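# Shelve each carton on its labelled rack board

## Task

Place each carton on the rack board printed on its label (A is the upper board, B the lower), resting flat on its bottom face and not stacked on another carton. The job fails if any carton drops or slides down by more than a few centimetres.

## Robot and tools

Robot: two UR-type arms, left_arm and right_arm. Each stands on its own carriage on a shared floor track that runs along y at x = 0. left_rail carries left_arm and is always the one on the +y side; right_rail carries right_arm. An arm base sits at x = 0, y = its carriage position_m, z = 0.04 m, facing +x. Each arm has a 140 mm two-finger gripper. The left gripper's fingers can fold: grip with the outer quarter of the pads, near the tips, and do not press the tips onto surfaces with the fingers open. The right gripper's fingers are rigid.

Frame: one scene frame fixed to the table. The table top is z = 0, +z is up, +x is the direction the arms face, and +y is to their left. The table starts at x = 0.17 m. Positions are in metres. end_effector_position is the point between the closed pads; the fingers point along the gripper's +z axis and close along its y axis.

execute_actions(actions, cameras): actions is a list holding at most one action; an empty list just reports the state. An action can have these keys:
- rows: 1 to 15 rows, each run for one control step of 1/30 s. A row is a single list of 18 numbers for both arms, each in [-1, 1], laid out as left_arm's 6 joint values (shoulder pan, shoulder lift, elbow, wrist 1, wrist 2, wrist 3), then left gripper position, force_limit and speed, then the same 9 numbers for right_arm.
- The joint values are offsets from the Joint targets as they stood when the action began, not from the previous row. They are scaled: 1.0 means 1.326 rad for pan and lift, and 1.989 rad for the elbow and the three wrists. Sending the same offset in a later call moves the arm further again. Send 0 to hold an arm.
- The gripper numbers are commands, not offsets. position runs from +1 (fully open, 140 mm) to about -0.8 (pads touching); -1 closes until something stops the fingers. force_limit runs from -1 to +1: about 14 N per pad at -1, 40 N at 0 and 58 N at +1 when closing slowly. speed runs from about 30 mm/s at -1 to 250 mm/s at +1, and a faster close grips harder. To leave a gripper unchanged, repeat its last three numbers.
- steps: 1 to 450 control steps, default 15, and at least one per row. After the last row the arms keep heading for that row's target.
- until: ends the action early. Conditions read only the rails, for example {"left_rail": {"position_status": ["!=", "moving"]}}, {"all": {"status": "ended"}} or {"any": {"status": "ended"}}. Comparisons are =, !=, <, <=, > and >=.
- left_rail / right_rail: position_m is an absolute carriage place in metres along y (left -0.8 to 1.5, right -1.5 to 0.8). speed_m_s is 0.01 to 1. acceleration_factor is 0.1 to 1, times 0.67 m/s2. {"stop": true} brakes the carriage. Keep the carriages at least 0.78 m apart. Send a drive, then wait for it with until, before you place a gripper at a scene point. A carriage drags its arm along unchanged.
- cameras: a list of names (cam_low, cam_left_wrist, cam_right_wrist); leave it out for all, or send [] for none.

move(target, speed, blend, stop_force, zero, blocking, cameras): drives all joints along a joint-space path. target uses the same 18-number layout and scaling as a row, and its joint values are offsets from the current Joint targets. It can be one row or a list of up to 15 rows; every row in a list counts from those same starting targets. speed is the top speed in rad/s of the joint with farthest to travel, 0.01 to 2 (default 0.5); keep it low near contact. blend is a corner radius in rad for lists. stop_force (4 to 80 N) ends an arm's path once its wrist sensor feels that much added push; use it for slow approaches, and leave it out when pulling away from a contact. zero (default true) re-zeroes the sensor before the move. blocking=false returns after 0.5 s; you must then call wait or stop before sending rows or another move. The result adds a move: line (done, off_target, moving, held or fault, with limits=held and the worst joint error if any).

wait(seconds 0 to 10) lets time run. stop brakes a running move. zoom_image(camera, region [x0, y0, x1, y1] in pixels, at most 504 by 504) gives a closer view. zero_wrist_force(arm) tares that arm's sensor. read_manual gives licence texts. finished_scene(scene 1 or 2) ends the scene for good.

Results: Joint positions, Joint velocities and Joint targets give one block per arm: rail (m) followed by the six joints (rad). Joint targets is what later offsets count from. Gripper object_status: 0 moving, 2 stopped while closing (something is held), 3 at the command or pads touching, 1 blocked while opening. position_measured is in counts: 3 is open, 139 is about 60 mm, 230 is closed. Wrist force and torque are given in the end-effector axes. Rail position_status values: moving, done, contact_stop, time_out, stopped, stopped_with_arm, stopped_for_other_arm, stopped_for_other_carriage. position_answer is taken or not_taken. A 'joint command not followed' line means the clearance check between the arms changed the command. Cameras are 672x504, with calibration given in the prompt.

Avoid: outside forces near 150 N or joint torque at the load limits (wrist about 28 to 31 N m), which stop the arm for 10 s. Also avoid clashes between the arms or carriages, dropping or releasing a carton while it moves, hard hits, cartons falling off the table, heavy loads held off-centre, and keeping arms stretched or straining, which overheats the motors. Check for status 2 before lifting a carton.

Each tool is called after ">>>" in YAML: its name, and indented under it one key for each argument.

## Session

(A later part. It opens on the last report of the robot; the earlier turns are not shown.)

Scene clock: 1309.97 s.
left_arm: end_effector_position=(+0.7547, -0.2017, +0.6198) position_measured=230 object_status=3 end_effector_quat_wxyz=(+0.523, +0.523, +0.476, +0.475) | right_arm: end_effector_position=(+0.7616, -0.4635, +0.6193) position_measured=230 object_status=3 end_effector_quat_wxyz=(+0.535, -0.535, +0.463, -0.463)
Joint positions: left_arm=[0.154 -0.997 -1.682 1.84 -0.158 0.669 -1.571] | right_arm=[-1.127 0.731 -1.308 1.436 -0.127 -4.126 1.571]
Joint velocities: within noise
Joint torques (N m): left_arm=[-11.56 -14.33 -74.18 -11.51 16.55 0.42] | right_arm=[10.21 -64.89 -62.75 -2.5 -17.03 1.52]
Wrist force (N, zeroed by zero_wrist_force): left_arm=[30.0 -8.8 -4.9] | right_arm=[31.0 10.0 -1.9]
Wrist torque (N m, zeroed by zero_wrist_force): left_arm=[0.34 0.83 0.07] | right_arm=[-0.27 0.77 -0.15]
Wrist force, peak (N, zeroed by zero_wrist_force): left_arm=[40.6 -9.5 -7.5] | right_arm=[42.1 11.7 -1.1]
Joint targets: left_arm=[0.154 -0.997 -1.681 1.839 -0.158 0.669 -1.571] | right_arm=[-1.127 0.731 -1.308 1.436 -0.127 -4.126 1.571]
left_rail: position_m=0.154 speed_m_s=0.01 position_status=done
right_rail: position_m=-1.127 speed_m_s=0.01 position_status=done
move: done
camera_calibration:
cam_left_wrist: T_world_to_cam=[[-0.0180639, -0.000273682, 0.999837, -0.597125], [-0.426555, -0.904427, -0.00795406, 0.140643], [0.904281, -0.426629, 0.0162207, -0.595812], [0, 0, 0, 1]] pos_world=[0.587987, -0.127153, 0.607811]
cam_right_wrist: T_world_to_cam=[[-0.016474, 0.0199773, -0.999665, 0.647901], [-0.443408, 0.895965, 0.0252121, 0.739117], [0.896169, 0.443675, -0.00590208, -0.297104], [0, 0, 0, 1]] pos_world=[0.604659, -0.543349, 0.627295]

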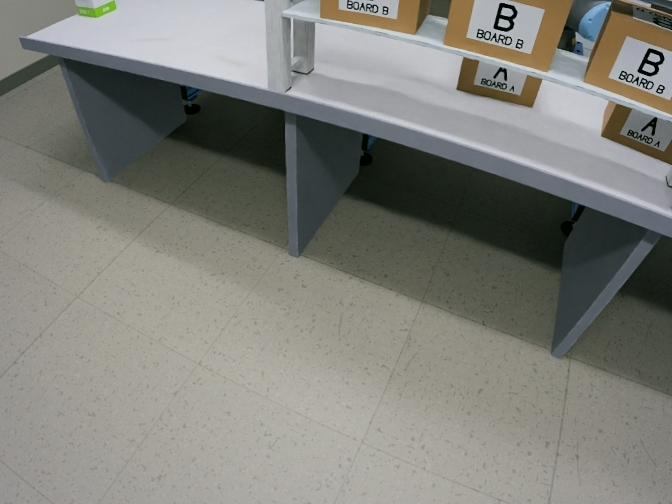

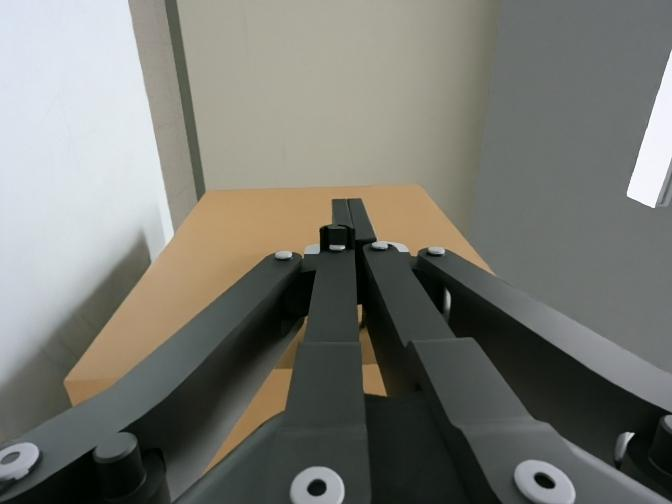

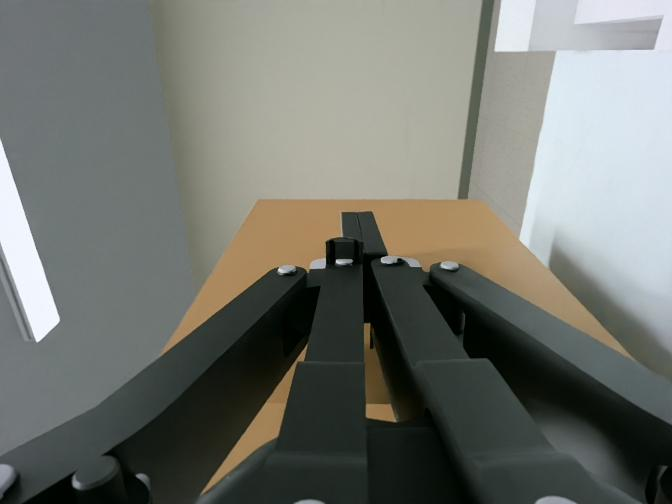

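>>> move:
  target: [0,0.0069,0.0227,-0.0273,0,0,-1,-1,-1,0,0.0056,0.0219,-0.0256,0,0,-1,-1,-1]
  speed: 0.06
  stop_force: 15
  cameras: []

>>> move:
  target: [0,0.0093,0.0216,-0.0278,0,0,-1,-1,-1,0,0.0074,0.0204,-0.0254,0,0,-1,-1,-1]
  speed: 0.025
  stop_force: 8
  cameras: ["cam_left_wrist","cam_right_wrist"]

Scene clock: 1324.70 s.
left_arm: end_effector_position=(+0.7548, -0.2015, +0.5899) position_measured=230 object_status=3 end_effector_quat_wxyz=(+0.523, +0.523, +0.476, +0.475) | right_arm: end_effector_position=(+0.7616, -0.4636, +0.5893) position_measured=230 object_status=3 end_effector_quat_wxyz=(+0.535, -0.535, +0.463, -0.463)
Joint positions: left_arm=[0.154 -0.997 -1.672 1.885 -0.212 0.669 -1.571] | right_arm=[-1.127 0.731 -1.3 1.479 -0.178 -4.126 1.571]
Joint velocities: within noise
Joint torques (N m): left_arm=[-15.37 -17.56 -53.93 -11.12 13.94 0.73] | right_arm=[16.44 -70.31 -47.72 -13.6 -14.56 1.43]
Wrist force (N, zeroed by zero_wrist_force): left_arm=[28.0 -9.0 -4.2] | right_arm=[29.0 9.8 -1.8]
Wrist torque (N m, zeroed by zero_wrist_force): left_arm=[0.28 0.79 0.08] | right_arm=[-0.27 0.68 -0.15]
Wrist force, peak (N, zeroed by zero_wrist_force): left_arm=[32.5 -9.6 -5.1] | right_arm=[33.2 11.4 -1.8]
Joint targets: left_arm=[0.154 -0.997 -1.672 1.885 -0.212 0.669 -1.571] | right_arm=[-1.127 0.731 -1.300 1.479 -0.178 -4.126 1.571]
left_rail: position_m=0.154 speed_m_s=0.01 position_status=done
right_rail: position_m=-1.127 speed_m_s=0.01 position_status=done
move: done
No camera images: "cameras" was empty.

Scene clock: 1326.87 s.
left_arm: end_effector_position=(+0.7549, -0.2017, +0.5810) position_measured=230 object_status=3 end_effector_quat_wxyz=(+0.523, +0.523, +0.476, +0.475) | right_arm: end_effector_position=(+0.7617, -0.4635, +0.5795) position_measured=230 object_status=3 end_effector_quat_wxyz=(+0.535, -0.535, +0.463, -0.463)
Joint positions: left_arm=[0.154 -0.997 -1.669 1.897 -0.228 0.669 -1.571] | right_arm=[-1.127 0.731 -1.297 1.493 -0.195 -4.126 1.571]
Joint velocities: within noise
Joint torques (N m): left_arm=[-15.36 -55.37 -70.8 -1.69 11.74 0.58] | right_arm=[19.53 -83.61 -57.29 -2.05 -12.66 1.8]
Wrist force (N, zeroed by zero_wrist_force): left_arm=[29.3 -4.8 -3.7] | right_arm=[33.9 5.1 -2.3]
Wrist torque (N m, zeroed by zero_wrist_force): left_arm=[0.08 0.90 0.03] | right_arm=[-0.05 0.79 -0.07]
Wrist force, peak (N, zeroed by zero_wrist_force): left_arm=[30.7 -10.1 -4.9] | right_arm=[35.9 -0.6 -5.6]
Joint targets: left_arm=[0.154 -0.997 -1.669 1.897 -0.228 0.669 -1.571] | right_arm=[-1.127 0.731 -1.297 1.493 -0.195 -4.126 1.571]
left_rail: position_m=0.154 speed_m_s=0.01 position_status=done
right_rail: position_m=-1.127 speed_m_s=0.01 position_status=done
move: contact (left_arm, right_arm); left_arm: the wrist 1 is farthest, 0.039 rad from its target; right_arm: the wrist 1 is farthest, 0.033 rad from its target
camera_calibration:
cam_left_wrist: T_world_to_cam=[[-0.0181002, -0.000217589, 0.999836, -0.558263], [-0.426549, -0.90443, -0.00791873, 0.140343], [0.904283, -0.426623, 0.0162776, -0.595349], [0, 0, 0, 1]] pos_world=[0.588123, -0.127181, 0.568974]
cam_right_wrist: T_world_to_cam=[[-0.0163603, 0.0200792, -0.999665, 0.608069], [-0.443394, 0.895971, 0.0252529, 0.740136], [0.896177, 0.443659, -0.00575537, -0.297618], [0, 0, 0, 1]] pos_world=[0.604839, -0.543309, 0.587462]
Images, in order (width x height): cam_left_wrist 672x504, cam_right_wrist 672x504.

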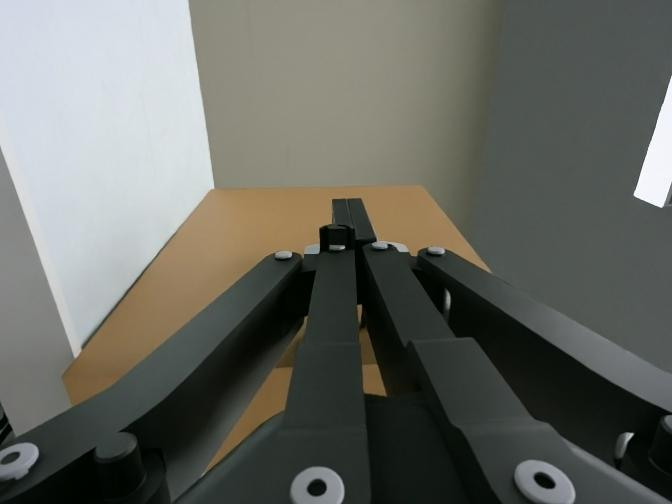

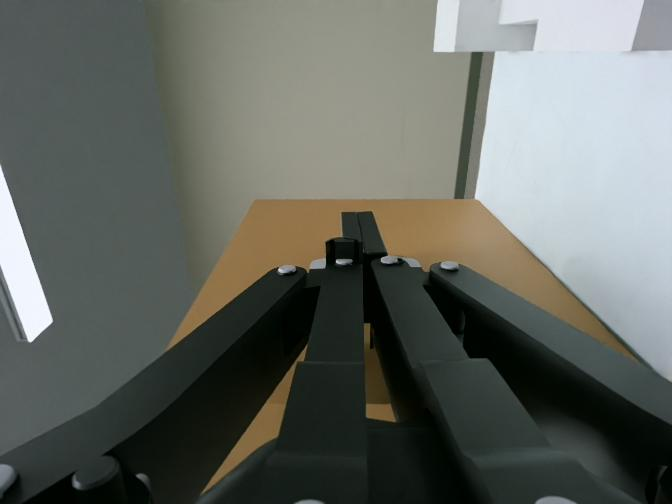

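>>> move:
  target: [0,0.0008,0.0018,-0.0023,0,0,-1,-1,-1,0,0.0005,0.0013,-0.0016,0,0,-1,-1,-1]
  speed: 0.02
  stop_force: 10
  cameras: []

Scene clock: 1332.03 s.
left_arm: end_effector_position=(+0.7549, -0.2017, +0.5805) position_measured=230 object_status=3 end_effector_quat_wxyz=(+0.524, +0.523, +0.476, +0.475) | right_arm: end_effector_position=(+0.7617, -0.4635, +0.5787) position_measured=230 object_status=3 end_effector_quat_wxyz=(+0.535, -0.535, +0.463, -0.463)
Joint positions: left_arm=[0.154 -0.997 -1.668 1.898 -0.23 0.669 -1.571] | right_arm=[-1.127 0.731 -1.297 1.494 -0.197 -4.126 1.571]
Joint velocities: within noise
Joint torques (N m): left_arm=[-14.15 -47.74 -64.48 -0.96 12.09 0.72] | right_arm=[18.63 -67.68 -50.71 -0.08 -12.48 1.93]
Wrist force (N, zeroed by zero_wrist_force): left_arm=[30.7 4.2 -6.0] | right_arm=[35.7 -5.7 -5.7]
Wrist torque (N m, zeroed by zero_wrist_force): left_arm=[-0.06 0.82 -0.09] | right_arm=[0.09 0.83 0.06]
Wrist force, peak (N, zeroed by zero_wrist_force): left_arm=[31.4 8.9 -5.7] | right_arm=[35.7 -8.0 -4.9]
Joint targets: left_arm=[0.154 -0.997 -1.669 1.898 -0.230 0.669 -1.571] | right_arm=[-1.127 0.731 -1.297 1.494 -0.197 -4.126 1.571]
left_rail: position_m=0.154 speed_m_s=0.01 position_status=done
right_rail: position_m=-1.127 speed_m_s=0.01 position_status=done
move: contact (left_arm, right_arm)
No camera images: "cameras" was empty.

>>> execute_actions:
  actions:
    - {"left_rail":{"position_m":0.168,"speed_m_s":0.01},"right_rail":{"position_m":-1.141,"speed_m_s":0.01},"steps":90,"until":{"all":{"status":"ended"}}}
  cameras: []

>>> move:
  target:
    - [0,0,0,0,0,0,-1,-1,-1,0,0,0,0,0,0,-1,-1,-1]
    - [-0.0541,-0.0419,0.0238,0.0042,-0.0361,0,-1,-1,-1,0.0286,-0.0279,0.0233,-0.0048,0.0191,0,-1,-1,-1]
    - [-0.1305,-0.0929,0.0505,0.0115,-0.0870,0,-1,-1,-1,0.0677,-0.0599,0.0492,-0.0094,0.0452,0,-1,-1,-1]
    - [-0.2180,-0.1420,0.0739,0.0208,-0.1453,0,-1,-1,-1,0.1103,-0.0881,0.0715,-0.0129,0.0735,0,-1,-1,-1]
    - [-0.3173,-0.1877,0.0938,0.0313,-0.2115,0,-1,-1,-1,0.1563,-0.1126,0.0902,-0.0151,0.1042,0,-1,-1,-1]
    - [-0.4285,-0.2285,0.1100,0.0424,-0.2856,0,-1,-1,-1,0.2060,-0.1329,0.1052,-0.0167,0.1374,0,-1,-1,-1]
  speed: 0.15
  blend: 0.01
  cameras: ["cam_left_wrist","cam_right_wrist"]

Scene clock: 1365.47 s.
left_arm: end_effector_position=(+0.7549, -0.1873, +0.5805) position_measured=230 object_status=3 end_effector_quat_wxyz=(+0.524, +0.523, +0.476, +0.475) | right_arm: end_effector_position=(+0.7617, -0.4777, +0.5787) position_measured=230 object_status=3 end_effector_quat_wxyz=(+0.535, -0.535, +0.463, -0.463)
Joint positions: left_arm=[0.168 -0.997 -1.669 1.898 -0.23 0.669 -1.571] | right_arm=[-1.141 0.731 -1.297 1.494 -0.197 -4.126 1.571]
Joint velocities: within noise
Joint torques (N m): left_arm=[-14.97 -45.42 -46.33 -4.04 -1.76 0.66] | right_arm=[-12.88 -70 -46.64 -1.85 3.02 1.68]
Wrist force (N, zeroed by zero_wrist_force): left_arm=[-0.1 0.0 -0.1] | right_arm=[-2.9 1.8 -0.9]
Wrist torque (N m, zeroed by zero_wrist_force): left_arm=[0.04 0.02 -0.02] | right_arm=[0.35 0.65 -0.05]
Wrist force, peak (N, zeroed by zero_wrist_force): left_arm=[30.5 4.1 -5.6] | right_arm=[35.9 -5.4 -5.7]
Joint targets: left_arm=[0.168 -0.997 -1.669 1.898 -0.230 0.669 -1.571] | right_arm=[-1.141 0.731 -1.297 1.494 -0.197 -4.126 1.571]
Tool commands: left_gripper/position=-1.0 left_gripper/force_limit=-1.0 left_gripper/speed=-1.0 right_gripper/position=-1.0 right_gripper/force_limit=-1.0 right_gripper/speed=-1.0
left_rail: position_m=0.168 speed_m_s=0.01 position_status=done
right_rail: position_m=-1.141 speed_m_s=0.01 position_status=done
No camera images: "cameras" was empty.

Scene clock: 1370.23 s.
left_arm: end_effector_position=(+0.5150, -0.1902, +0.5821) position_measured=230 object_status=3 end_effector_quat_wxyz=(+0.524, +0.523, +0.476, +0.475) | right_arm: end_effector_position=(+0.5213, -0.4787, +0.5802) position_measured=230 object_status=3 end_effector_quat_wxyz=(+0.535, -0.535, +0.463, -0.463)
Joint positions: left_arm=[0.168 -1.565 -1.971 2.117 -0.146 0.102 -1.571] | right_arm=[-1.141 1.004 -1.473 1.703 -0.23 -3.853 1.571]
Joint velocities: within noise
Joint torques (N m): left_arm=[-15.6 -33.82 -36.45 2.9 -2.27 0.64] | right_arm=[14.35 -70.47 -34.71 -5.81 3.8 2]
Wrist force (N, zeroed by zero_wrist_force): left_arm=[-0.1 0.0 0.1] | right_arm=[-3.3 1.4 -1.6]
Wrist torque (N m, zeroed by zero_wrist_force): left_arm=[0.01 -0.01 -0.03] | right_arm=[0.32 0.71 0.04]
Wrist force, peak (N, zeroed by zero_wrist_force): left_arm=[0.2 0.0 1.0] | right_arm=[-3.5 2.1 -1.9]
Joint targets: left_arm=[0.168 -1.565 -1.971 2.117 -0.146 0.101 -1.571] | right_arm=[-1.141 1.004 -1.473 1.703 -0.230 -3.853 1.571]
left_rail: position_m=0.168 speed_m_s=0.01 position_status=done
right_rail: position_m=-1.141 speed_m_s=0.01 position_status=done
move: done; blend cut to 0 rad at target 1
camera_calibration:
cam_left_wrist: T_world_to_cam=[[-0.0182426, 0.000187568, 0.999834, -0.563581], [-0.426668, -0.904376, -0.00761519, 0.0482881], [0.904224, -0.426736, 0.0165782, -0.373718], [0, 0, 0, 1]] pos_world=[0.348247, -0.115703, 0.570051]
cam_right_wrist: T_world_to_cam=[[-0.0159601, 0.0204328, -0.999664, 0.605132], [-0.44328, 0.896024, 0.0253916, 0.64701], [0.896241, 0.443536, -0.0052432, -0.0757853], [0, 0, 0, 1]] pos_world=[0.364386, -0.558487, 0.588103]
Images, in order (width x height): cam_left_wrist 672x504, cam_right_wrist 672x504.

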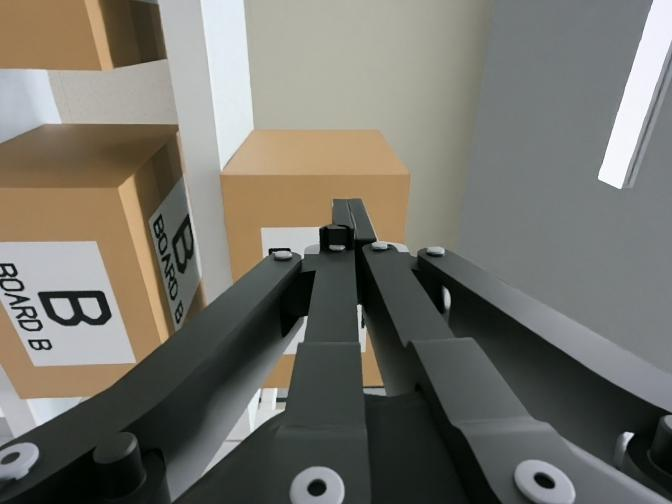

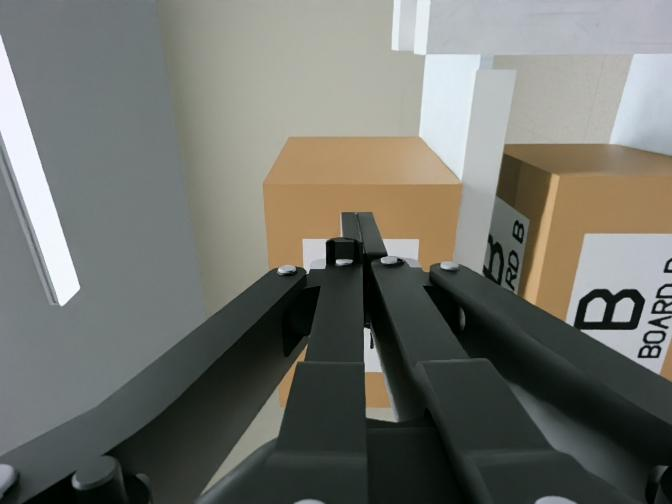

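>>> move:
  target: [-0.3370,0.3036,0.1065,-0.3084,-0.1845,0,-1,-1,-1,0.1617,-0.0725,0.3145,-0.2661,0.0925,0,-1,-1,-1]
  speed: 0.4
  cameras: []

>>> execute_actions:
  actions:
    - {"left_rail":{"position_m":0.66,"speed_m_s":0.4},"right_rail":{"position_m":-0.69,"speed_m_s":0.3},"steps":200,"until":{"all":{"status":"ended"}}}

Scene clock: 1377.00 s.
left_arm: end_effector_position=(+0.3154, -0.3415, +0.3200) position_measured=230 object_status=3 end_effector_quat_wxyz=(+0.542, +0.542, +0.454, +0.454) | right_arm: end_effector_position=(+0.3156, -0.6316, +0.3201) position_measured=230 object_status=3 end_effector_quat_wxyz=(+0.542, -0.542, +0.454, -0.454)
Joint positions: left_arm=[0.168 -2.012 -1.569 2.329 -0.759 -0.265 -1.571] | right_arm=[-1.141 1.218 -1.569 2.328 -0.759 -3.669 1.571]
Joint velocities: within noise
Joint torques (N m): left_arm=[-16.09 -17.56 -23.26 -1.79 -2.16 0.18] | right_arm=[12.31 -48.23 -23.23 -5.39 3.44 1.62]
Wrist force (N, zeroed by zero_wrist_force): left_arm=[-0.1 0.3 0.1] | right_arm=[-2.8 1.8 -1.2]
Wrist torque (N m, zeroed by zero_wrist_force): left_arm=[0.07 0.01 0.00] | right_arm=[0.35 0.66 -0.05]
Wrist force, peak (N, zeroed by zero_wrist_force): left_arm=[2.4 0.6 0.5] | right_arm=[-2.0 3.1 -2.4]
Joint targets: left_arm=[0.168 -2.012 -1.569 2.329 -0.759 -0.266 -1.571] | right_arm=[-1.141 1.218 -1.569 2.329 -0.759 -3.669 1.571]
left_rail: position_m=0.168 speed_m_s=0.01 position_status=done
right_rail: position_m=-1.141 speed_m_s=0.01 position_status=done
move: done
No camera images: "cameras" was empty.

Scene clock: 1379.23 s.
left_arm: end_effector_position=(+0.3154, +0.1505, +0.3199) position_measured=230 object_status=3 end_effector_quat_wxyz=(+0.542, +0.542, +0.454, +0.454) | right_arm: end_effector_position=(+0.3155, -0.1808, +0.3200) position_measured=230 object_status=3 end_effector_quat_wxyz=(+0.542, -0.542, +0.454, -0.454) end_effector_velocity=(+0.000, +0.001, +0.000) end_effector_angular_velocity=(+0.001, +0.000, -0.001)
Joint positions: left_arm=[0.66 -2.012 -1.569 2.329 -0.759 -0.266 -1.571] | right_arm=[-0.69 1.218 -1.569 2.329 -0.759 -3.669 1.571]
Joint velocities: left_arm=[within noise] | right_arm=[0.001 -0.001 0 0 0.001 0 0.002]
Joint torques (N m): left_arm=[-3.3 -32.73 -40.04 2.17 -0.76 -0.01] | right_arm=[3.3 -28.89 -34.31 -2.62 0.94 1.92]
Wrist force (N, zeroed by zero_wrist_force): left_arm=[0.0 0.3 0.3] | right_arm=[-2.9 1.7 -1.1]
Wrist torque (N m, zeroed by zero_wrist_force): left_arm=[0.07 -0.01 0.00] | right_arm=[0.32 0.68 -0.06]
Wrist force, peak (N, zeroed by zero_wrist_force): left_arm=[-3.2 -0.6 -0.1] | right_arm=[-4.6 1.7 -0.8]
Joint targets: left_arm=[0.660 -2.012 -1.569 2.329 -0.759 -0.266 -1.571] | right_arm=[-0.690 1.218 -1.569 2.329 -0.759 -3.669 1.571]
Tool commands: left_gripper/position=-1.0 left_gripper/force_limit=-1.0 left_gripper/speed=-1.0 right_gripper/position=-1.0 right_gripper/force_limit=-1.0 right_gripper/speed=-1.0
left_rail: position_m=0.660 speed_m_s=0.40 position_status=done
right_rail: position_m=-0.690 speed_m_s=0.30 position_status=done
camera_calibration:
cam_left_wrist: T_world_to_cam=[[-0.0185542, 0.000673518, 0.999828, -0.305088], [-0.497468, -0.867439, -0.00864739, 0.286356], [0.867284, -0.497543, 0.0164297, -0.0211217], [0, 0, 0, 1]] pos_world=[0.15511, 0.238093, 0.307859]
cam_right_wrist: T_world_to_cam=[[-0.0166189, 0.0198104, -0.999666, 0.335698], [-0.470335, 0.882125, 0.0253001, 0.301576], [0.882331, 0.470599, -0.00534239, -0.0154987], [0, 0, 0, 1]] pos_world=[0.161096, -0.265384, 0.327873]

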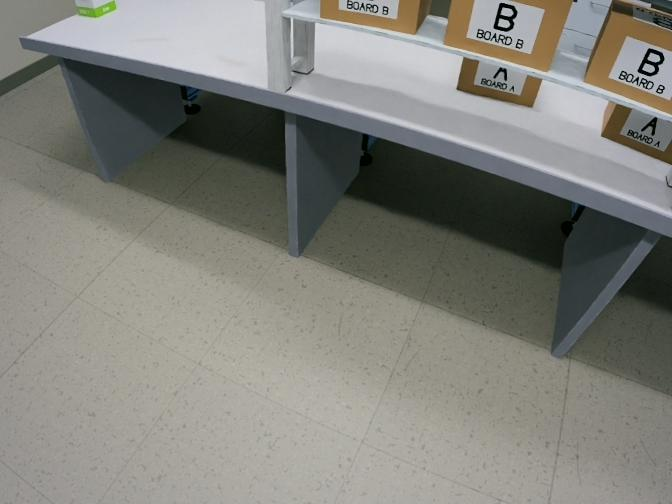

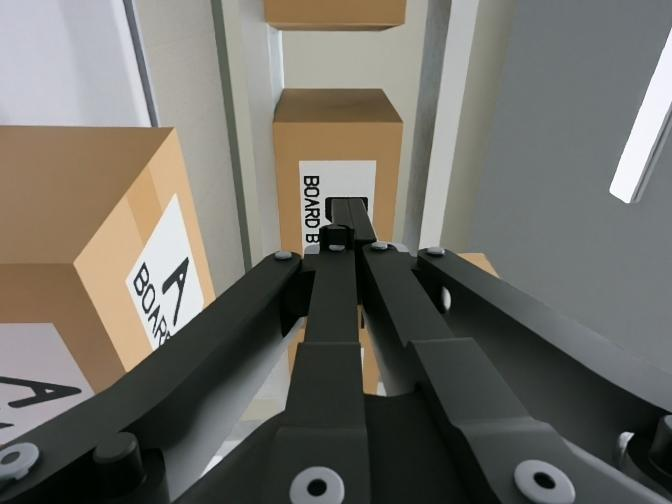

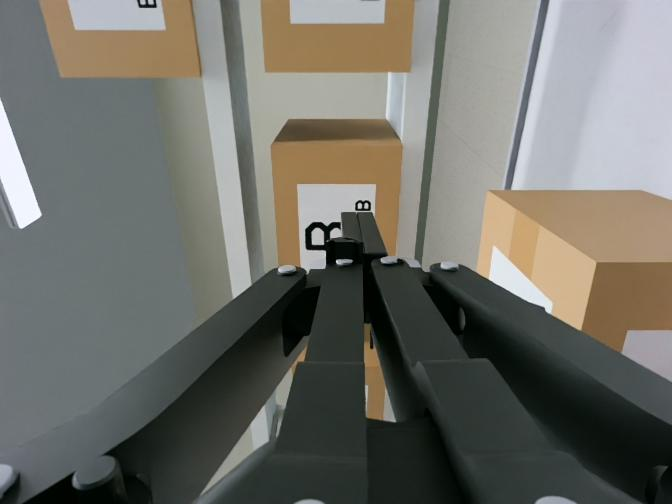

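>>> execute_actions:
  actions:
    - {"left_rail":{"position_m":0.68,"speed_m_s":0.1},"right_rail":{"position_m":-0.73,"speed_m_s":0.1},"steps":60,"until":{"all":{"status":"ended"}}}
  cameras: []

>>> move:
  target: [0.2046,0.3636,0.0209,-0.2638,0.0383,0,-1,-1,-1,-0.2333,0.3704,0.0085,-0.2560,-0.1985,0,-1,-1,-1]
  speed: 0.3
  cameras: ["cam_left_wrist","cam_right_wrist"]

>>> zero_wrist_force:
  arm: "left_arm"

>>> zero_wrist_force:
  arm: "right_arm"

>>> execute_actions:
  actions:
    - {"left_rail":{"position_m":0.611,"speed_m_s":0.04},"right_rail":{"position_m":-0.70,"speed_m_s":0.02},"steps":120,"until":{"all":{"status":"ended"}}}
  cameras: ["cam_left_wrist","cam_right_wrist"]

Scene clock: 1400.17 s.
left_arm: end_effector_position=(+0.3154, +0.1705, +0.3199) position_measured=230 object_status=3 end_effector_quat_wxyz=(+0.542, +0.542, +0.454, +0.454) | right_arm: end_effector_position=(+0.3155, -0.2206, +0.3200) position_measured=230 object_status=3 end_effector_quat_wxyz=(+0.542, -0.542, +0.454, -0.454)
Joint positions: left_arm=[0.68 -2.012 -1.569 2.329 -0.759 -0.266 -1.571] | right_arm=[-0.73 1.218 -1.569 2.329 -0.759 -3.669 1.571]
Joint velocities: within noise
Joint torques (N m): left_arm=[10.58 -50.53 -39.14 -0.15 1.89 0.21] | right_arm=[-9.56 -35.98 -25.67 0.81 -2.19 1.69]
Wrist force (N, zeroed by zero_wrist_force): left_arm=[0.1 0.2 0.3] | right_arm=[-3.1 1.6 -1.1]
Wrist torque (N m, zeroed by zero_wrist_force): left_arm=[0.04 -0.04 0.00] | right_arm=[0.31 0.71 -0.05]
Wrist force, peak (N, zeroed by zero_wrist_force): left_arm=[-1.5 0.1 0.4] | right_arm=[-5.3 1.8 -0.1]
Joint targets: left_arm=[0.680 -2.012 -1.569 2.329 -0.759 -0.266 -1.571] | right_arm=[-0.730 1.218 -1.569 2.329 -0.759 -3.669 1.571]
Tool commands: left_gripper/position=-1.0 left_gripper/force_limit=-1.0 left_gripper/speed=-1.0 right_gripper/position=-1.0 right_gripper/force_limit=-1.0 right_gripper/speed=-1.0
left_rail: position_m=0.680 speed_m_s=0.10 position_status=done
right_rail: position_m=-0.730 speed_m_s=0.10 position_status=done
No camera images: "cameras" was empty.

Scene clock: 1402.47 s.
left_arm: end_effector_position=(+0.4364, +0.2165, +0.0952) position_measured=230 object_status=3 end_effector_quat_wxyz=(+0.495, +0.495, +0.505, +0.505) | right_arm: end_effector_position=(+0.4749, -0.1720, +0.0956) position_measured=230 object_status=3 end_effector_quat_wxyz=(+0.561, -0.560, +0.431, -0.431)
Joint positions: left_arm=[0.68 -1.741 -1.087 2.37 -1.284 -0.189 -1.571] | right_arm=[-0.73 0.909 -1.078 2.346 -1.268 -4.064 1.571]
Joint velocities: within noise
Joint torques (N m): left_arm=[9.31 -37.95 -1.98 -2.47 2.32 0.35] | right_arm=[-12.46 -50.73 -6.84 -6.74 -2.81 1.71]
Wrist force (N, zeroed by zero_wrist_force): left_arm=[-0.2 0.1 -0.1] | right_arm=[-3.0 1.6 -1.0]
Wrist torque (N m, zeroed by zero_wrist_force): left_arm=[0.03 0.04 -0.01] | right_arm=[0.33 0.67 -0.02]
Wrist force, peak (N, zeroed by zero_wrist_force): left_arm=[-0.5 1.6 -0.7] | right_arm=[-2.9 3.3 -0.4]
Joint targets: left_arm=[0.680 -1.741 -1.087 2.370 -1.284 -0.189 -1.571] | right_arm=[-0.730 0.909 -1.078 2.346 -1.268 -4.064 1.571]
left_rail: position_m=0.680 speed_m_s=0.10 position_status=done
right_rail: position_m=-0.730 speed_m_s=0.10 position_status=done
move: done
camera_calibration:
cam_left_wrist: T_world_to_cam=[[-0.0180835, -0.00187209, 0.999835, -0.077847], [-0.319953, -0.947403, -0.00756074, 0.341628], [0.947261, -0.320037, 0.0165333, -0.162921], [0, 0, 0, 1]] pos_world=[0.262226, 0.271373, 0.0831107]
cam_right_wrist: T_world_to_cam=[[-0.0175935, 0.0192528, -0.99966, 0.114221], [-0.543905, 0.838752, 0.0257263, 0.401849], [0.838962, 0.544173, -0.00428491, -0.128354], [0, 0, 0, 1]] pos_world=[0.328261, -0.269404, 0.103294]
Images, in order (width x height): cam_left_wrist 672x504, cam_right_wrist 672x504.

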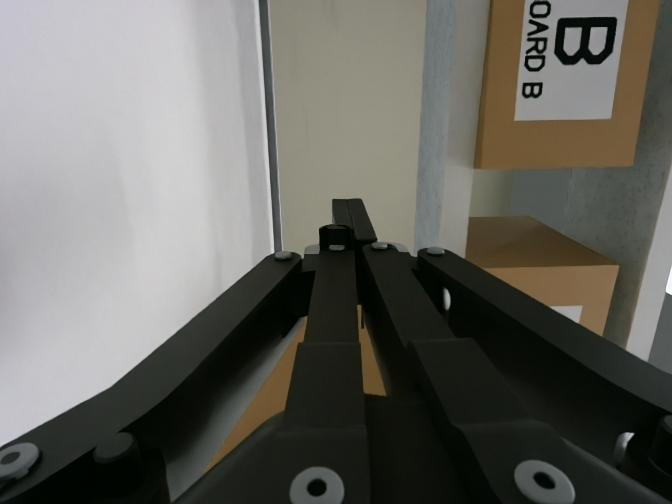

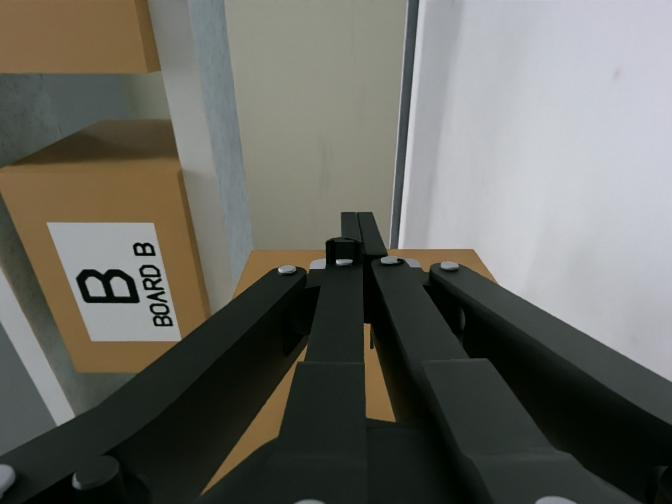

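Wrist force sensor zeroed.

Wrist force sensor zeroed.

Scene clock: 1404.50 s.
left_arm: end_effector_position=(+0.4365, +0.1474, +0.0951) position_measured=230 object_status=3 end_effector_quat_wxyz=(+0.495, +0.495, +0.505, +0.505) | right_arm: end_effector_position=(+0.4750, -0.1419, +0.0955) position_measured=230 object_status=3 end_effector_quat_wxyz=(+0.561, -0.560, +0.431, -0.431)
Joint positions: left_arm=[0.611 -1.741 -1.087 2.37 -1.284 -0.189 -1.571] | right_arm=[-0.7 0.909 -1.078 2.346 -1.268 -4.064 1.571]
Joint velocities: within noise
Joint torques (N m): left_arm=[1.63 -41.7 -19.17 -1.02 1.86 0.33] | right_arm=[-16.1 -53.25 -21.46 -5.73 -2.82 1.67]
Wrist force (N, zeroed by zero_wrist_force): left_arm=[-0.1 0.1 -0.1] | right_arm=[0.1 0.2 0.0]
Wrist torque (N m, zeroed by zero_wrist_force): left_arm=[0.03 0.03 0.00] | right_arm=[0.03 -0.02 0.00]
Wrist force, peak (N, zeroed by zero_wrist_force): left_arm=[1.5 0.2 -0.3] | right_arm=[0.6 -0.1 -0.5]
Joint targets: left_arm=[0.611 -1.741 -1.087 2.370 -1.284 -0.189 -1.571] | right_arm=[-0.700 0.909 -1.078 2.346 -1.268 -4.064 1.571]
Tool commands: left_gripper/position=-1.0 left_gripper/force_limit=-1.0 left_gripper/speed=-1.0 right_gripper/position=-1.0 right_gripper/force_limit=-1.0 right_gripper/speed=-1.0
left_rail: position_m=0.611 speed_m_s=0.04 position_status=done
right_rail: position_m=-0.700 speed_m_s=0.02 position_status=done
camera_calibration:
cam_left_wrist: T_world_to_cam=[[-0.0180827, -0.00187054, 0.999835, -0.0778796], [-0.319871, -0.947431, -0.0075576, 0.276163], [0.947289, -0.319955, 0.0165338, -0.185103], [0, 0, 0, 1]] pos_world=[0.262274, 0.202275, 0.0830143]
cam_right_wrist: T_world_to_cam=[[-0.0176195, 0.0192195, -0.99966, 0.113535], [-0.543921, 0.838743, 0.0257125, 0.37668], [0.838952, 0.544189, -0.00432436, -0.144739], [0, 0, 0, 1]] pos_world=[0.328313, -0.239355, 0.103185]
Images, in order (width x height): cam_left_wrist 672x504, cam_right_wrist 672x504.

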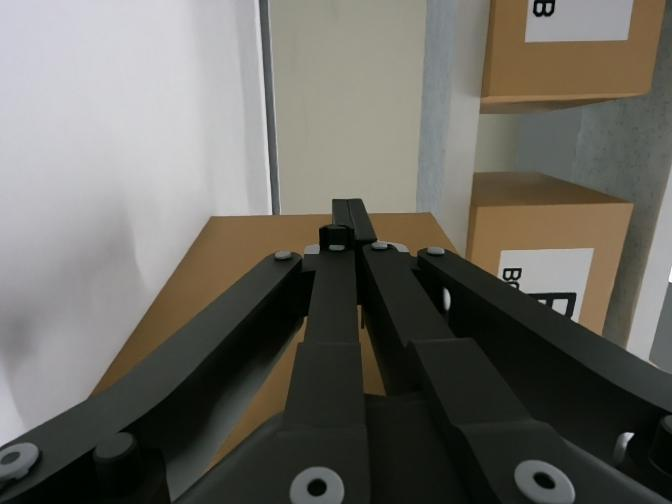

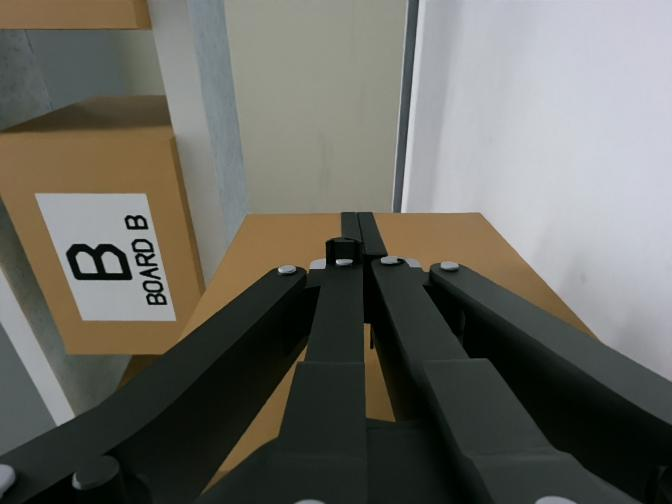

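Go in steps.

>>> execute_actions:
  actions:
    - {"left_rail":{"position_m":0.608,"speed_m_s":0.01},"right_rail":{"position_m":-0.697,"speed_m_s":0.01},"steps":40,"until":{"all":{"status":"ended"}}}
  cameras: []

>>> execute_actions:
  actions:
    - {"left_rail":{"position_m":0.606},"right_rail":{"position_m":-0.695},"steps":40,"until":{"all":{"status":"ended"}}}
  cameras: []

>>> execute_actions:
  actions:
    - {"left_rail":{"position_m":0.604},"right_rail":{"position_m":-0.693},"steps":40,"until":{"all":{"status":"ended"}}}
  cameras: []

Scene clock: 1409.73 s.
left_arm: end_effector_position=(+0.4365, +0.1446, +0.0951) position_measured=230 object_status=3 end_effector_quat_wxyz=(+0.495, +0.495, +0.505, +0.505) | right_arm: end_effector_position=(+0.4750, -0.1390, +0.0955) position_measured=230 object_status=3 end_effector_quat_wxyz=(+0.561, -0.560, +0.431, -0.431)
Joint positions: left_arm=[0.608 -1.741 -1.087 2.37 -1.284 -0.189 -1.571] | right_arm=[-0.697 0.909 -1.078 2.346 -1.268 -4.064 1.571]
Joint velocities: within noise
Joint torques (N m): left_arm=[-12.71 -56.86 -4.36 0.04 0.57 0.24] | right_arm=[-13.31 -64.17 -19.79 -3.62 -2.33 1.68]
Wrist force (N, zeroed by zero_wrist_force): left_arm=[0.0 0.1 0.0] | right_arm=[-0.1 -0.1 0.0]
Wrist torque (N m, zeroed by zero_wrist_force): left_arm=[0.02 0.01 0.00] | right_arm=[-0.04 0.01 0.00]
Wrist force, peak (N, zeroed by zero_wrist_force): left_arm=[-0.5 -0.1 0.2] | right_arm=[-0.6 -0.1 -0.3]
Joint targets: left_arm=[0.608 -1.741 -1.087 2.370 -1.284 -0.189 -1.571] | right_arm=[-0.697 0.909 -1.078 2.346 -1.268 -4.064 1.571]
Tool commands: left_gripper/position=-1.0 left_gripper/force_limit=-1.0 left_gripper/speed=-1.0 right_gripper/position=-1.0 right_gripper/force_limit=-1.0 right_gripper/speed=-1.0
left_rail: position_m=0.608 speed_m_s=0.01 position_status=done
right_rail: position_m=-0.697 speed_m_s=0.01 position_status=done
No camera images: "cameras" was empty.

Scene clock: 1410.20 s.
left_arm: end_effector_position=(+0.4365, +0.1424, +0.0951) position_measured=230 object_status=3 end_effector_quat_wxyz=(+0.495, +0.495, +0.505, +0.505) | right_arm: end_effector_position=(+0.4750, -0.1369, +0.0955) position_measured=230 object_status=3 end_effector_quat_wxyz=(+0.561, -0.560, +0.431, -0.431)
Joint positions: left_arm=[0.606 -1.741 -1.087 2.37 -1.284 -0.189 -1.571] | right_arm=[-0.695 0.909 -1.078 2.346 -1.268 -4.064 1.571]
Joint velocities: within noise
Joint torques (N m): left_arm=[-10.92 -59.61 -5.79 0.19 0.48 0.04] | right_arm=[-12.61 -65.85 -19.43 -3.51 -2.14 1.58]
Wrist force (N, zeroed by zero_wrist_force): left_arm=[0.1 -0.3 0.0] | right_arm=[-0.1 0.0 -0.2]
Wrist torque (N m, zeroed by zero_wrist_force): left_arm=[-0.07 -0.01 0.00] | right_arm=[0.00 0.03 0.00]
Wrist force, peak (N, zeroed by zero_wrist_force): left_arm=[0.5 0.1 0.1] | right_arm=[-0.4 -0.4 -0.4]
Joint targets: left_arm=[0.606 -1.741 -1.087 2.370 -1.284 -0.189 -1.571] | right_arm=[-0.695 0.909 -1.078 2.346 -1.268 -4.064 1.571]
Tool commands: left_gripper/position=-1.0 left_gripper/force_limit=-1.0 left_gripper/speed=-1.0 right_gripper/position=-1.0 right_gripper/force_limit=-1.0 right_gripper/speed=-1.0
left_rail: position_m=0.606 speed_m_s=0.01 position_status=done
right_rail: position_m=-0.695 speed_m_s=0.01 position_status=done
No camera images: "cameras" was empty.

Scene clock: 1410.67 s.
left_arm: end_effector_position=(+0.4365, +0.1405, +0.0951) position_measured=230 object_status=3 end_effector_quat_wxyz=(+0.495, +0.495, +0.505, +0.505) | right_arm: end_effector_position=(+0.4750, -0.1350, +0.0955) position_measured=230 object_status=3 end_effector_quat_wxyz=(+0.561, -0.560, +0.431, -0.431)
Joint positions: left_arm=[0.604 -1.741 -1.087 2.37 -1.284 -0.189 -1.571] | right_arm=[-0.693 0.909 -1.078 2.346 -1.268 -4.064 1.571]
Joint velocities: within noise
Joint torques (N m): left_arm=[-13.65 -61.63 -7.12 0.09 0.28 0.42] | right_arm=[-8.24 -67.13 -19.46 -3.25 -2.15 1.85]
Wrist force (N, zeroed by zero_wrist_force): left_arm=[-0.2 -0.1 -0.2] | right_arm=[8.6 -1.5 -1.3]
Wrist torque (N m, zeroed by zero_wrist_force): left_arm=[-0.02 0.05 0.00] | right_arm=[0.03 0.31 0.02]
Wrist force, peak (N, zeroed by zero_wrist_force): left_arm=[0.5 -0.1 -0.3] | right_arm=[9.2 -0.7 -1.3]
Joint targets: left_arm=[0.604 -1.741 -1.087 2.370 -1.284 -0.189 -1.571] | right_arm=[-0.693 0.909 -1.078 2.346 -1.268 -4.064 1.571]
Tool commands: left_gripper/position=-1.0 left_gripper/force_limit=-1.0 left_gripper/speed=-1.0 right_gripper/position=-1.0 right_gripper/force_limit=-1.0 right_gripper/speed=-1.0
left_rail: position_m=0.604 speed_m_s=0.01 position_status=done
right_rail: position_m=-0.693 speed_m_s=0.01 position_status=done
No camera images: "cameras" was empty.

>>> execute_actions:
  actions:
    - {"left_rail":{"position_m":0.602},"steps":40,"until":{"all":{"status":"ended"}}}
  cameras: []

>>> execute_actions:
  actions:
    - {"left_rail":{"position_m":0.600},"steps":40,"until":{"all":{"status":"ended"}}}
  cameras: []

>>> execute_actions:
  actions:
    - {"left_rail":{"position_m":0.598},"steps":40,"until":{"all":{"status":"ended"}}}
  cameras: ["cam_left_wrist"]

Scene clock: 1415.13 s.
left_arm: end_effector_position=(+0.4365, +0.1386, +0.0951) position_measured=230 object_status=3 end_effector_quat_wxyz=(+0.495, +0.495, +0.505, +0.505) | right_arm: end_effector_position=(+0.4750, -0.1350, +0.0955) position_measured=230 object_status=3 end_effector_quat_wxyz=(+0.561, -0.560, +0.431, -0.431)
Joint positions: left_arm=[0.602 -1.741 -1.087 2.37 -1.284 -0.189 -1.571] | right_arm=[-0.693 0.909 -1.078 2.346 -1.268 -4.064 1.571]
Joint velocities: within noise
Joint torques (N m): left_arm=[-13.31 -78.22 -17.65 1.26 -0.69 0.18] | right_arm=[16.18 -69.99 -17.85 -1.41 -1.9 1.85]
Wrist force (N, zeroed by zero_wrist_force): left_arm=[0.2 0.0 0.1] | right_arm=[9.2 -1.6 -1.7]
Wrist torque (N m, zeroed by zero_wrist_force): left_arm=[0.01 -0.05 0.00] | right_arm=[0.01 0.30 0.03]
Wrist force, peak (N, zeroed by zero_wrist_force): left_arm=[0.9 0.4 0.1] | right_arm=[9.6 -1.8 -1.8]
Joint targets: left_arm=[0.602 -1.741 -1.087 2.370 -1.284 -0.189 -1.571] | right_arm=[-0.693 0.909 -1.078 2.346 -1.268 -4.064 1.571]
Tool commands: left_gripper/position=-1.0 left_gripper/force_limit=-1.0 left_gripper/speed=-1.0 right_gripper/position=-1.0 right_gripper/force_limit=-1.0 right_gripper/speed=-1.0
left_rail: position_m=0.602 speed_m_s=0.01 position_status=done
right_rail: position_m=-0.693 speed_m_s=0.01 position_status=done
No camera images: "cameras" was empty.

Scene clock: 1415.60 s.
left_arm: end_effector_position=(+0.4365, +0.1364, +0.0951) position_measured=230 object_status=3 end_effector_quat_wxyz=(+0.495, +0.495, +0.505, +0.505) | right_arm: end_effector_position=(+0.4750, -0.1350, +0.0955) position_measured=230 object_status=3 end_effector_quat_wxyz=(+0.561, -0.560, +0.431, -0.431)
Joint positions: left_arm=[0.6 -1.741 -1.087 2.37 -1.284 -0.189 -1.571] | right_arm=[-0.693 0.909 -1.078 2.346 -1.268 -4.064 1.571]
Joint velocities: within noise
Joint torques (N m): left_arm=[-12.69 -77.73 -18.78 1.2 -0.94 0.25] | right_arm=[14.38 -70.08 -17.89 -1.14 -1.53 1.93]
Wrist force (N, zeroed by zero_wrist_force): left_arm=[0.0 -0.2 0.1] | right_arm=[9.3 -0.9 -1.7]
Wrist torque (N m, zeroed by zero_wrist_force): left_arm=[-0.02 -0.02 0.00] | right_arm=[0.01 0.30 0.02]
Wrist force, peak (N, zeroed by zero_wrist_force): left_arm=[0.3 0.2 -0.1] | right_arm=[9.4 -1.2 -1.7]
Joint targets: left_arm=[0.600 -1.741 -1.087 2.370 -1.284 -0.189 -1.571] | right_arm=[-0.693 0.909 -1.078 2.346 -1.268 -4.064 1.571]
Tool commands: left_gripper/position=-1.0 left_gripper/force_limit=-1.0 left_gripper/speed=-1.0 right_gripper/position=-1.0 right_gripper/force_limit=-1.0 right_gripper/speed=-1.0
left_rail: position_m=0.600 speed_m_s=0.01 position_status=done
right_rail: position_m=-0.693 speed_m_s=0.01 position_status=done
No camera images: "cameras" was empty.

Scene clock: 1416.07 s.
left_arm: end_effector_position=(+0.4365, +0.1345, +0.0951) position_measured=230 object_status=3 end_effector_quat_wxyz=(+0.495, +0.495, +0.505, +0.505) | right_arm: end_effector_position=(+0.4750, -0.1350, +0.0955) position_measured=230 object_status=3 end_effector_quat_wxyz=(+0.561, -0.560, +0.431, -0.431)
Joint positions: left_arm=[0.598 -1.741 -1.087 2.37 -1.284 -0.189 -1.571] | right_arm=[-0.693 0.909 -1.078 2.346 -1.268 -4.064 1.571]
Joint velocities: within noise
Joint torques (N m): left_arm=[-11.67 -78.14 -20.17 1.45 -1.11 0.16] | right_arm=[15.24 -69.97 -17.49 -0.88 -1.65 1.79]
Wrist force (N, zeroed by zero_wrist_force): left_arm=[0.2 0.0 0.1] | right_arm=[9.1 -1.2 -1.4]
Wrist torque (N m, zeroed by zero_wrist_force): left_arm=[0.01 -0.04 0.00] | right_arm=[-0.01 0.32 0.03]
Wrist force, peak (N, zeroed by zero_wrist_force): left_arm=[0.5 0.0 0.1] | right_arm=[9.5 -1.1 -1.8]
Joint targets: left_arm=[0.598 -1.741 -1.087 2.370 -1.284 -0.189 -1.571] | right_arm=[-0.693 0.909 -1.078 2.346 -1.268 -4.064 1.571]
Tool commands: left_gripper/position=-1.0 left_gripper/force_limit=-1.0 left_gripper/speed=-1.0 right_gripper/position=-1.0 right_gripper/force_limit=-1.0 right_gripper/speed=-1.0
left_rail: position_m=0.598 speed_m_s=0.01 position_status=done
right_rail: position_m=-0.693 speed_m_s=0.01 position_status=done
camera_calibration:
cam_left_wrist: T_world_to_cam=[[-0.0180901, -0.0019127, 0.999835, -0.0778939], [-0.319881, -0.947427, -0.00760006, 0.263919], [0.947285, -0.319965, 0.0165272, -0.189238], [0, 0, 0, 1]] pos_world=[0.262276, 0.189345, 0.0830143]
Images, in order (width x height): cam_left_wrist 672x504.

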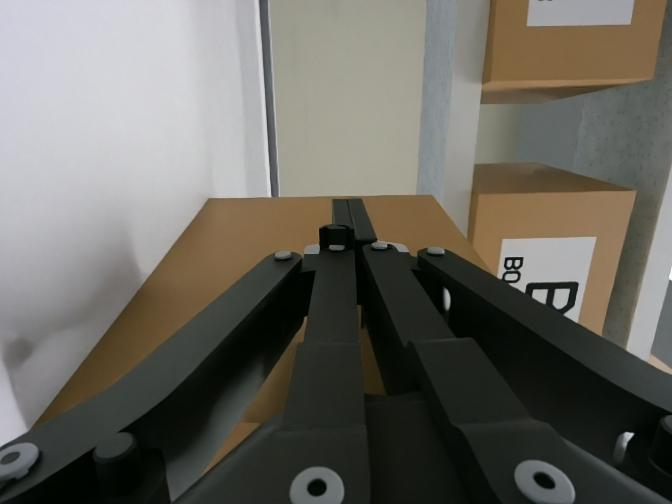

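>>> execute_actions:
  actions:
    - {"left_rail":{"position_m":0.596},"steps":40,"until":{"all":{"status":"ended"}}}
  cameras: []

>>> execute_actions:
  actions:
    - {"left_rail":{"position_m":0.594},"steps":40,"until":{"all":{"status":"ended"}}}
  cameras: []

Scene clock: 1421.87 s.
left_arm: end_effector_position=(+0.4365, +0.1325, +0.0951) position_measured=230 object_status=3 end_effector_quat_wxyz=(+0.495, +0.495, +0.505, +0.505) | right_arm: end_effector_position=(+0.4750, -0.1350, +0.0955) position_measured=230 object_status=3 end_effector_quat_wxyz=(+0.561, -0.560, +0.431, -0.431)
Joint positions: left_arm=[0.596 -1.741 -1.087 2.37 -1.284 -0.189 -1.571] | right_arm=[-0.693 0.909 -1.078 2.346 -1.268 -4.064 1.571]
Joint velocities: within noise
Joint torques (N m): left_arm=[-12.38 -75.5 -20.24 1.81 -1.28 0.32] | right_arm=[15.9 -70.39 -15.91 0.06 -1.08 1.63]
Wrist force (N, zeroed by zero_wrist_force): left_arm=[-0.1 -0.1 0.2] | right_arm=[9.4 -0.8 -1.7]
Wrist torque (N m, zeroed by zero_wrist_force): left_arm=[-0.02 0.02 0.00] | right_arm=[0.07 0.25 0.02]
Wrist force, peak (N, zeroed by zero_wrist_force): left_arm=[1.1 -0.1 -0.1] | right_arm=[9.6 -1.7 -1.7]
Joint targets: left_arm=[0.596 -1.741 -1.087 2.370 -1.284 -0.189 -1.571] | right_arm=[-0.693 0.909 -1.078 2.346 -1.268 -4.064 1.571]
Tool commands: left_gripper/position=-1.0 left_gripper/force_limit=-1.0 left_gripper/speed=-1.0 right_gripper/position=-1.0 right_gripper/force_limit=-1.0 right_gripper/speed=-1.0
left_rail: position_m=0.596 speed_m_s=0.01 position_status=done
right_rail: position_m=-0.693 speed_m_s=0.01 position_status=done
No camera images: "cameras" was empty.

Scene clock: 1422.33 s.
left_arm: end_effector_position=(+0.4365, +0.1306, +0.0951) position_measured=230 object_status=3 end_effector_quat_wxyz=(+0.495, +0.495, +0.505, +0.505) | right_arm: end_effector_position=(+0.4750, -0.1350, +0.0955) position_measured=230 object_status=3 end_effector_quat_wxyz=(+0.561, -0.560, +0.431, -0.431)
Joint positions: left_arm=[0.594 -1.741 -1.087 2.37 -1.284 -0.19 -1.571] | right_arm=[-0.693 0.909 -1.078 2.346 -1.268 -4.064 1.571]
Joint velocities: within noise
Joint torques (N m): left_arm=[-12.77 -74.66 -17.02 1.33 6.15 0] | right_arm=[16.19 -67.97 -16.01 0.05 -1 1.69]
Wrist force (N, zeroed by zero_wrist_force): left_arm=[18.5 1.1 -5.8] | right_arm=[9.5 -0.7 -1.5]
Wrist torque (N m, zeroed by zero_wrist_force): left_arm=[0.00 0.60 -0.01] | right_arm=[0.04 0.24 0.03]
Wrist force, peak (N, zeroed by zero_wrist_force): left_arm=[18.5 1.1 -5.8] | right_arm=[9.3 -1.7 -1.9]
Joint targets: left_arm=[0.594 -1.741 -1.087 2.370 -1.284 -0.189 -1.571] | right_arm=[-0.693 0.909 -1.078 2.346 -1.268 -4.064 1.571]
Tool commands: left_gripper/position=-1.0 left_gripper/force_limit=-1.0 left_gripper/speed=-1.0 right_gripper/position=-1.0 right_gripper/force_limit=-1.0 right_gripper/speed=-1.0
left_rail: position_m=0.594 speed_m_s=0.01 position_status=done
right_rail: position_m=-0.693 speed_m_s=0.01 position_status=done
No camera images: "cameras" was empty.

>>> execute_actions:
  actions:
    - {"left_rail":{"position_m":0.5928},"right_rail":{"position_m":-0.6907},"steps":40,"until":{"all":{"status":"ended"}}}
  cameras: []

Scene clock: 1426.70 s.
left_arm: end_effector_position=(+0.4365, +0.1294, +0.0951) position_measured=230 object_status=3 end_effector_quat_wxyz=(+0.495, +0.495, +0.505, +0.505) | right_arm: end_effector_position=(+0.4749, -0.1328, +0.0954) position_measured=230 object_status=3 end_effector_quat_wxyz=(+0.561, -0.560, +0.431, -0.431)
Joint positions: left_arm=[0.593 -1.741 -1.087 2.371 -1.284 -0.189 -1.571] | right_arm=[-0.691 0.909 -1.078 2.346 -1.268 -4.064 1.571]
Joint velocities: within noise
Joint torques (N m): left_arm=[-13.05 -64.73 -30.05 -1.29 11.32 0.06] | right_arm=[16.36 -68.23 -28.4 0.24 -10.29 1.5]
Wrist force (N, zeroed by zero_wrist_force): left_arm=[31.3 2.5 -6.7] | right_arm=[38.6 -11.4 -15.6]
Wrist torque (N m, zeroed by zero_wrist_force): left_arm=[-0.05 1.04 -0.05] | right_arm=[0.36 0.87 0.17]
Wrist force, peak (N, zeroed by zero_wrist_force): left_arm=[31.7 2.9 -6.8] | right_arm=[38.6 -11.4 -15.6]
Joint targets: left_arm=[0.593 -1.741 -1.087 2.370 -1.284 -0.189 -1.571] | right_arm=[-0.691 0.909 -1.078 2.346 -1.268 -4.064 1.571]
Tool commands: left_gripper/position=-1.0 left_gripper/force_limit=-1.0 left_gripper/speed=-1.0 right_gripper/position=-1.0 right_gripper/force_limit=-1.0 right_gripper/speed=-1.0
left_rail: position_m=0.593 speed_m_s=0.01 position_status=done
right_rail: position_m=-0.691 speed_m_s=0.01 position_status=done
No camera images: "cameras" was empty.


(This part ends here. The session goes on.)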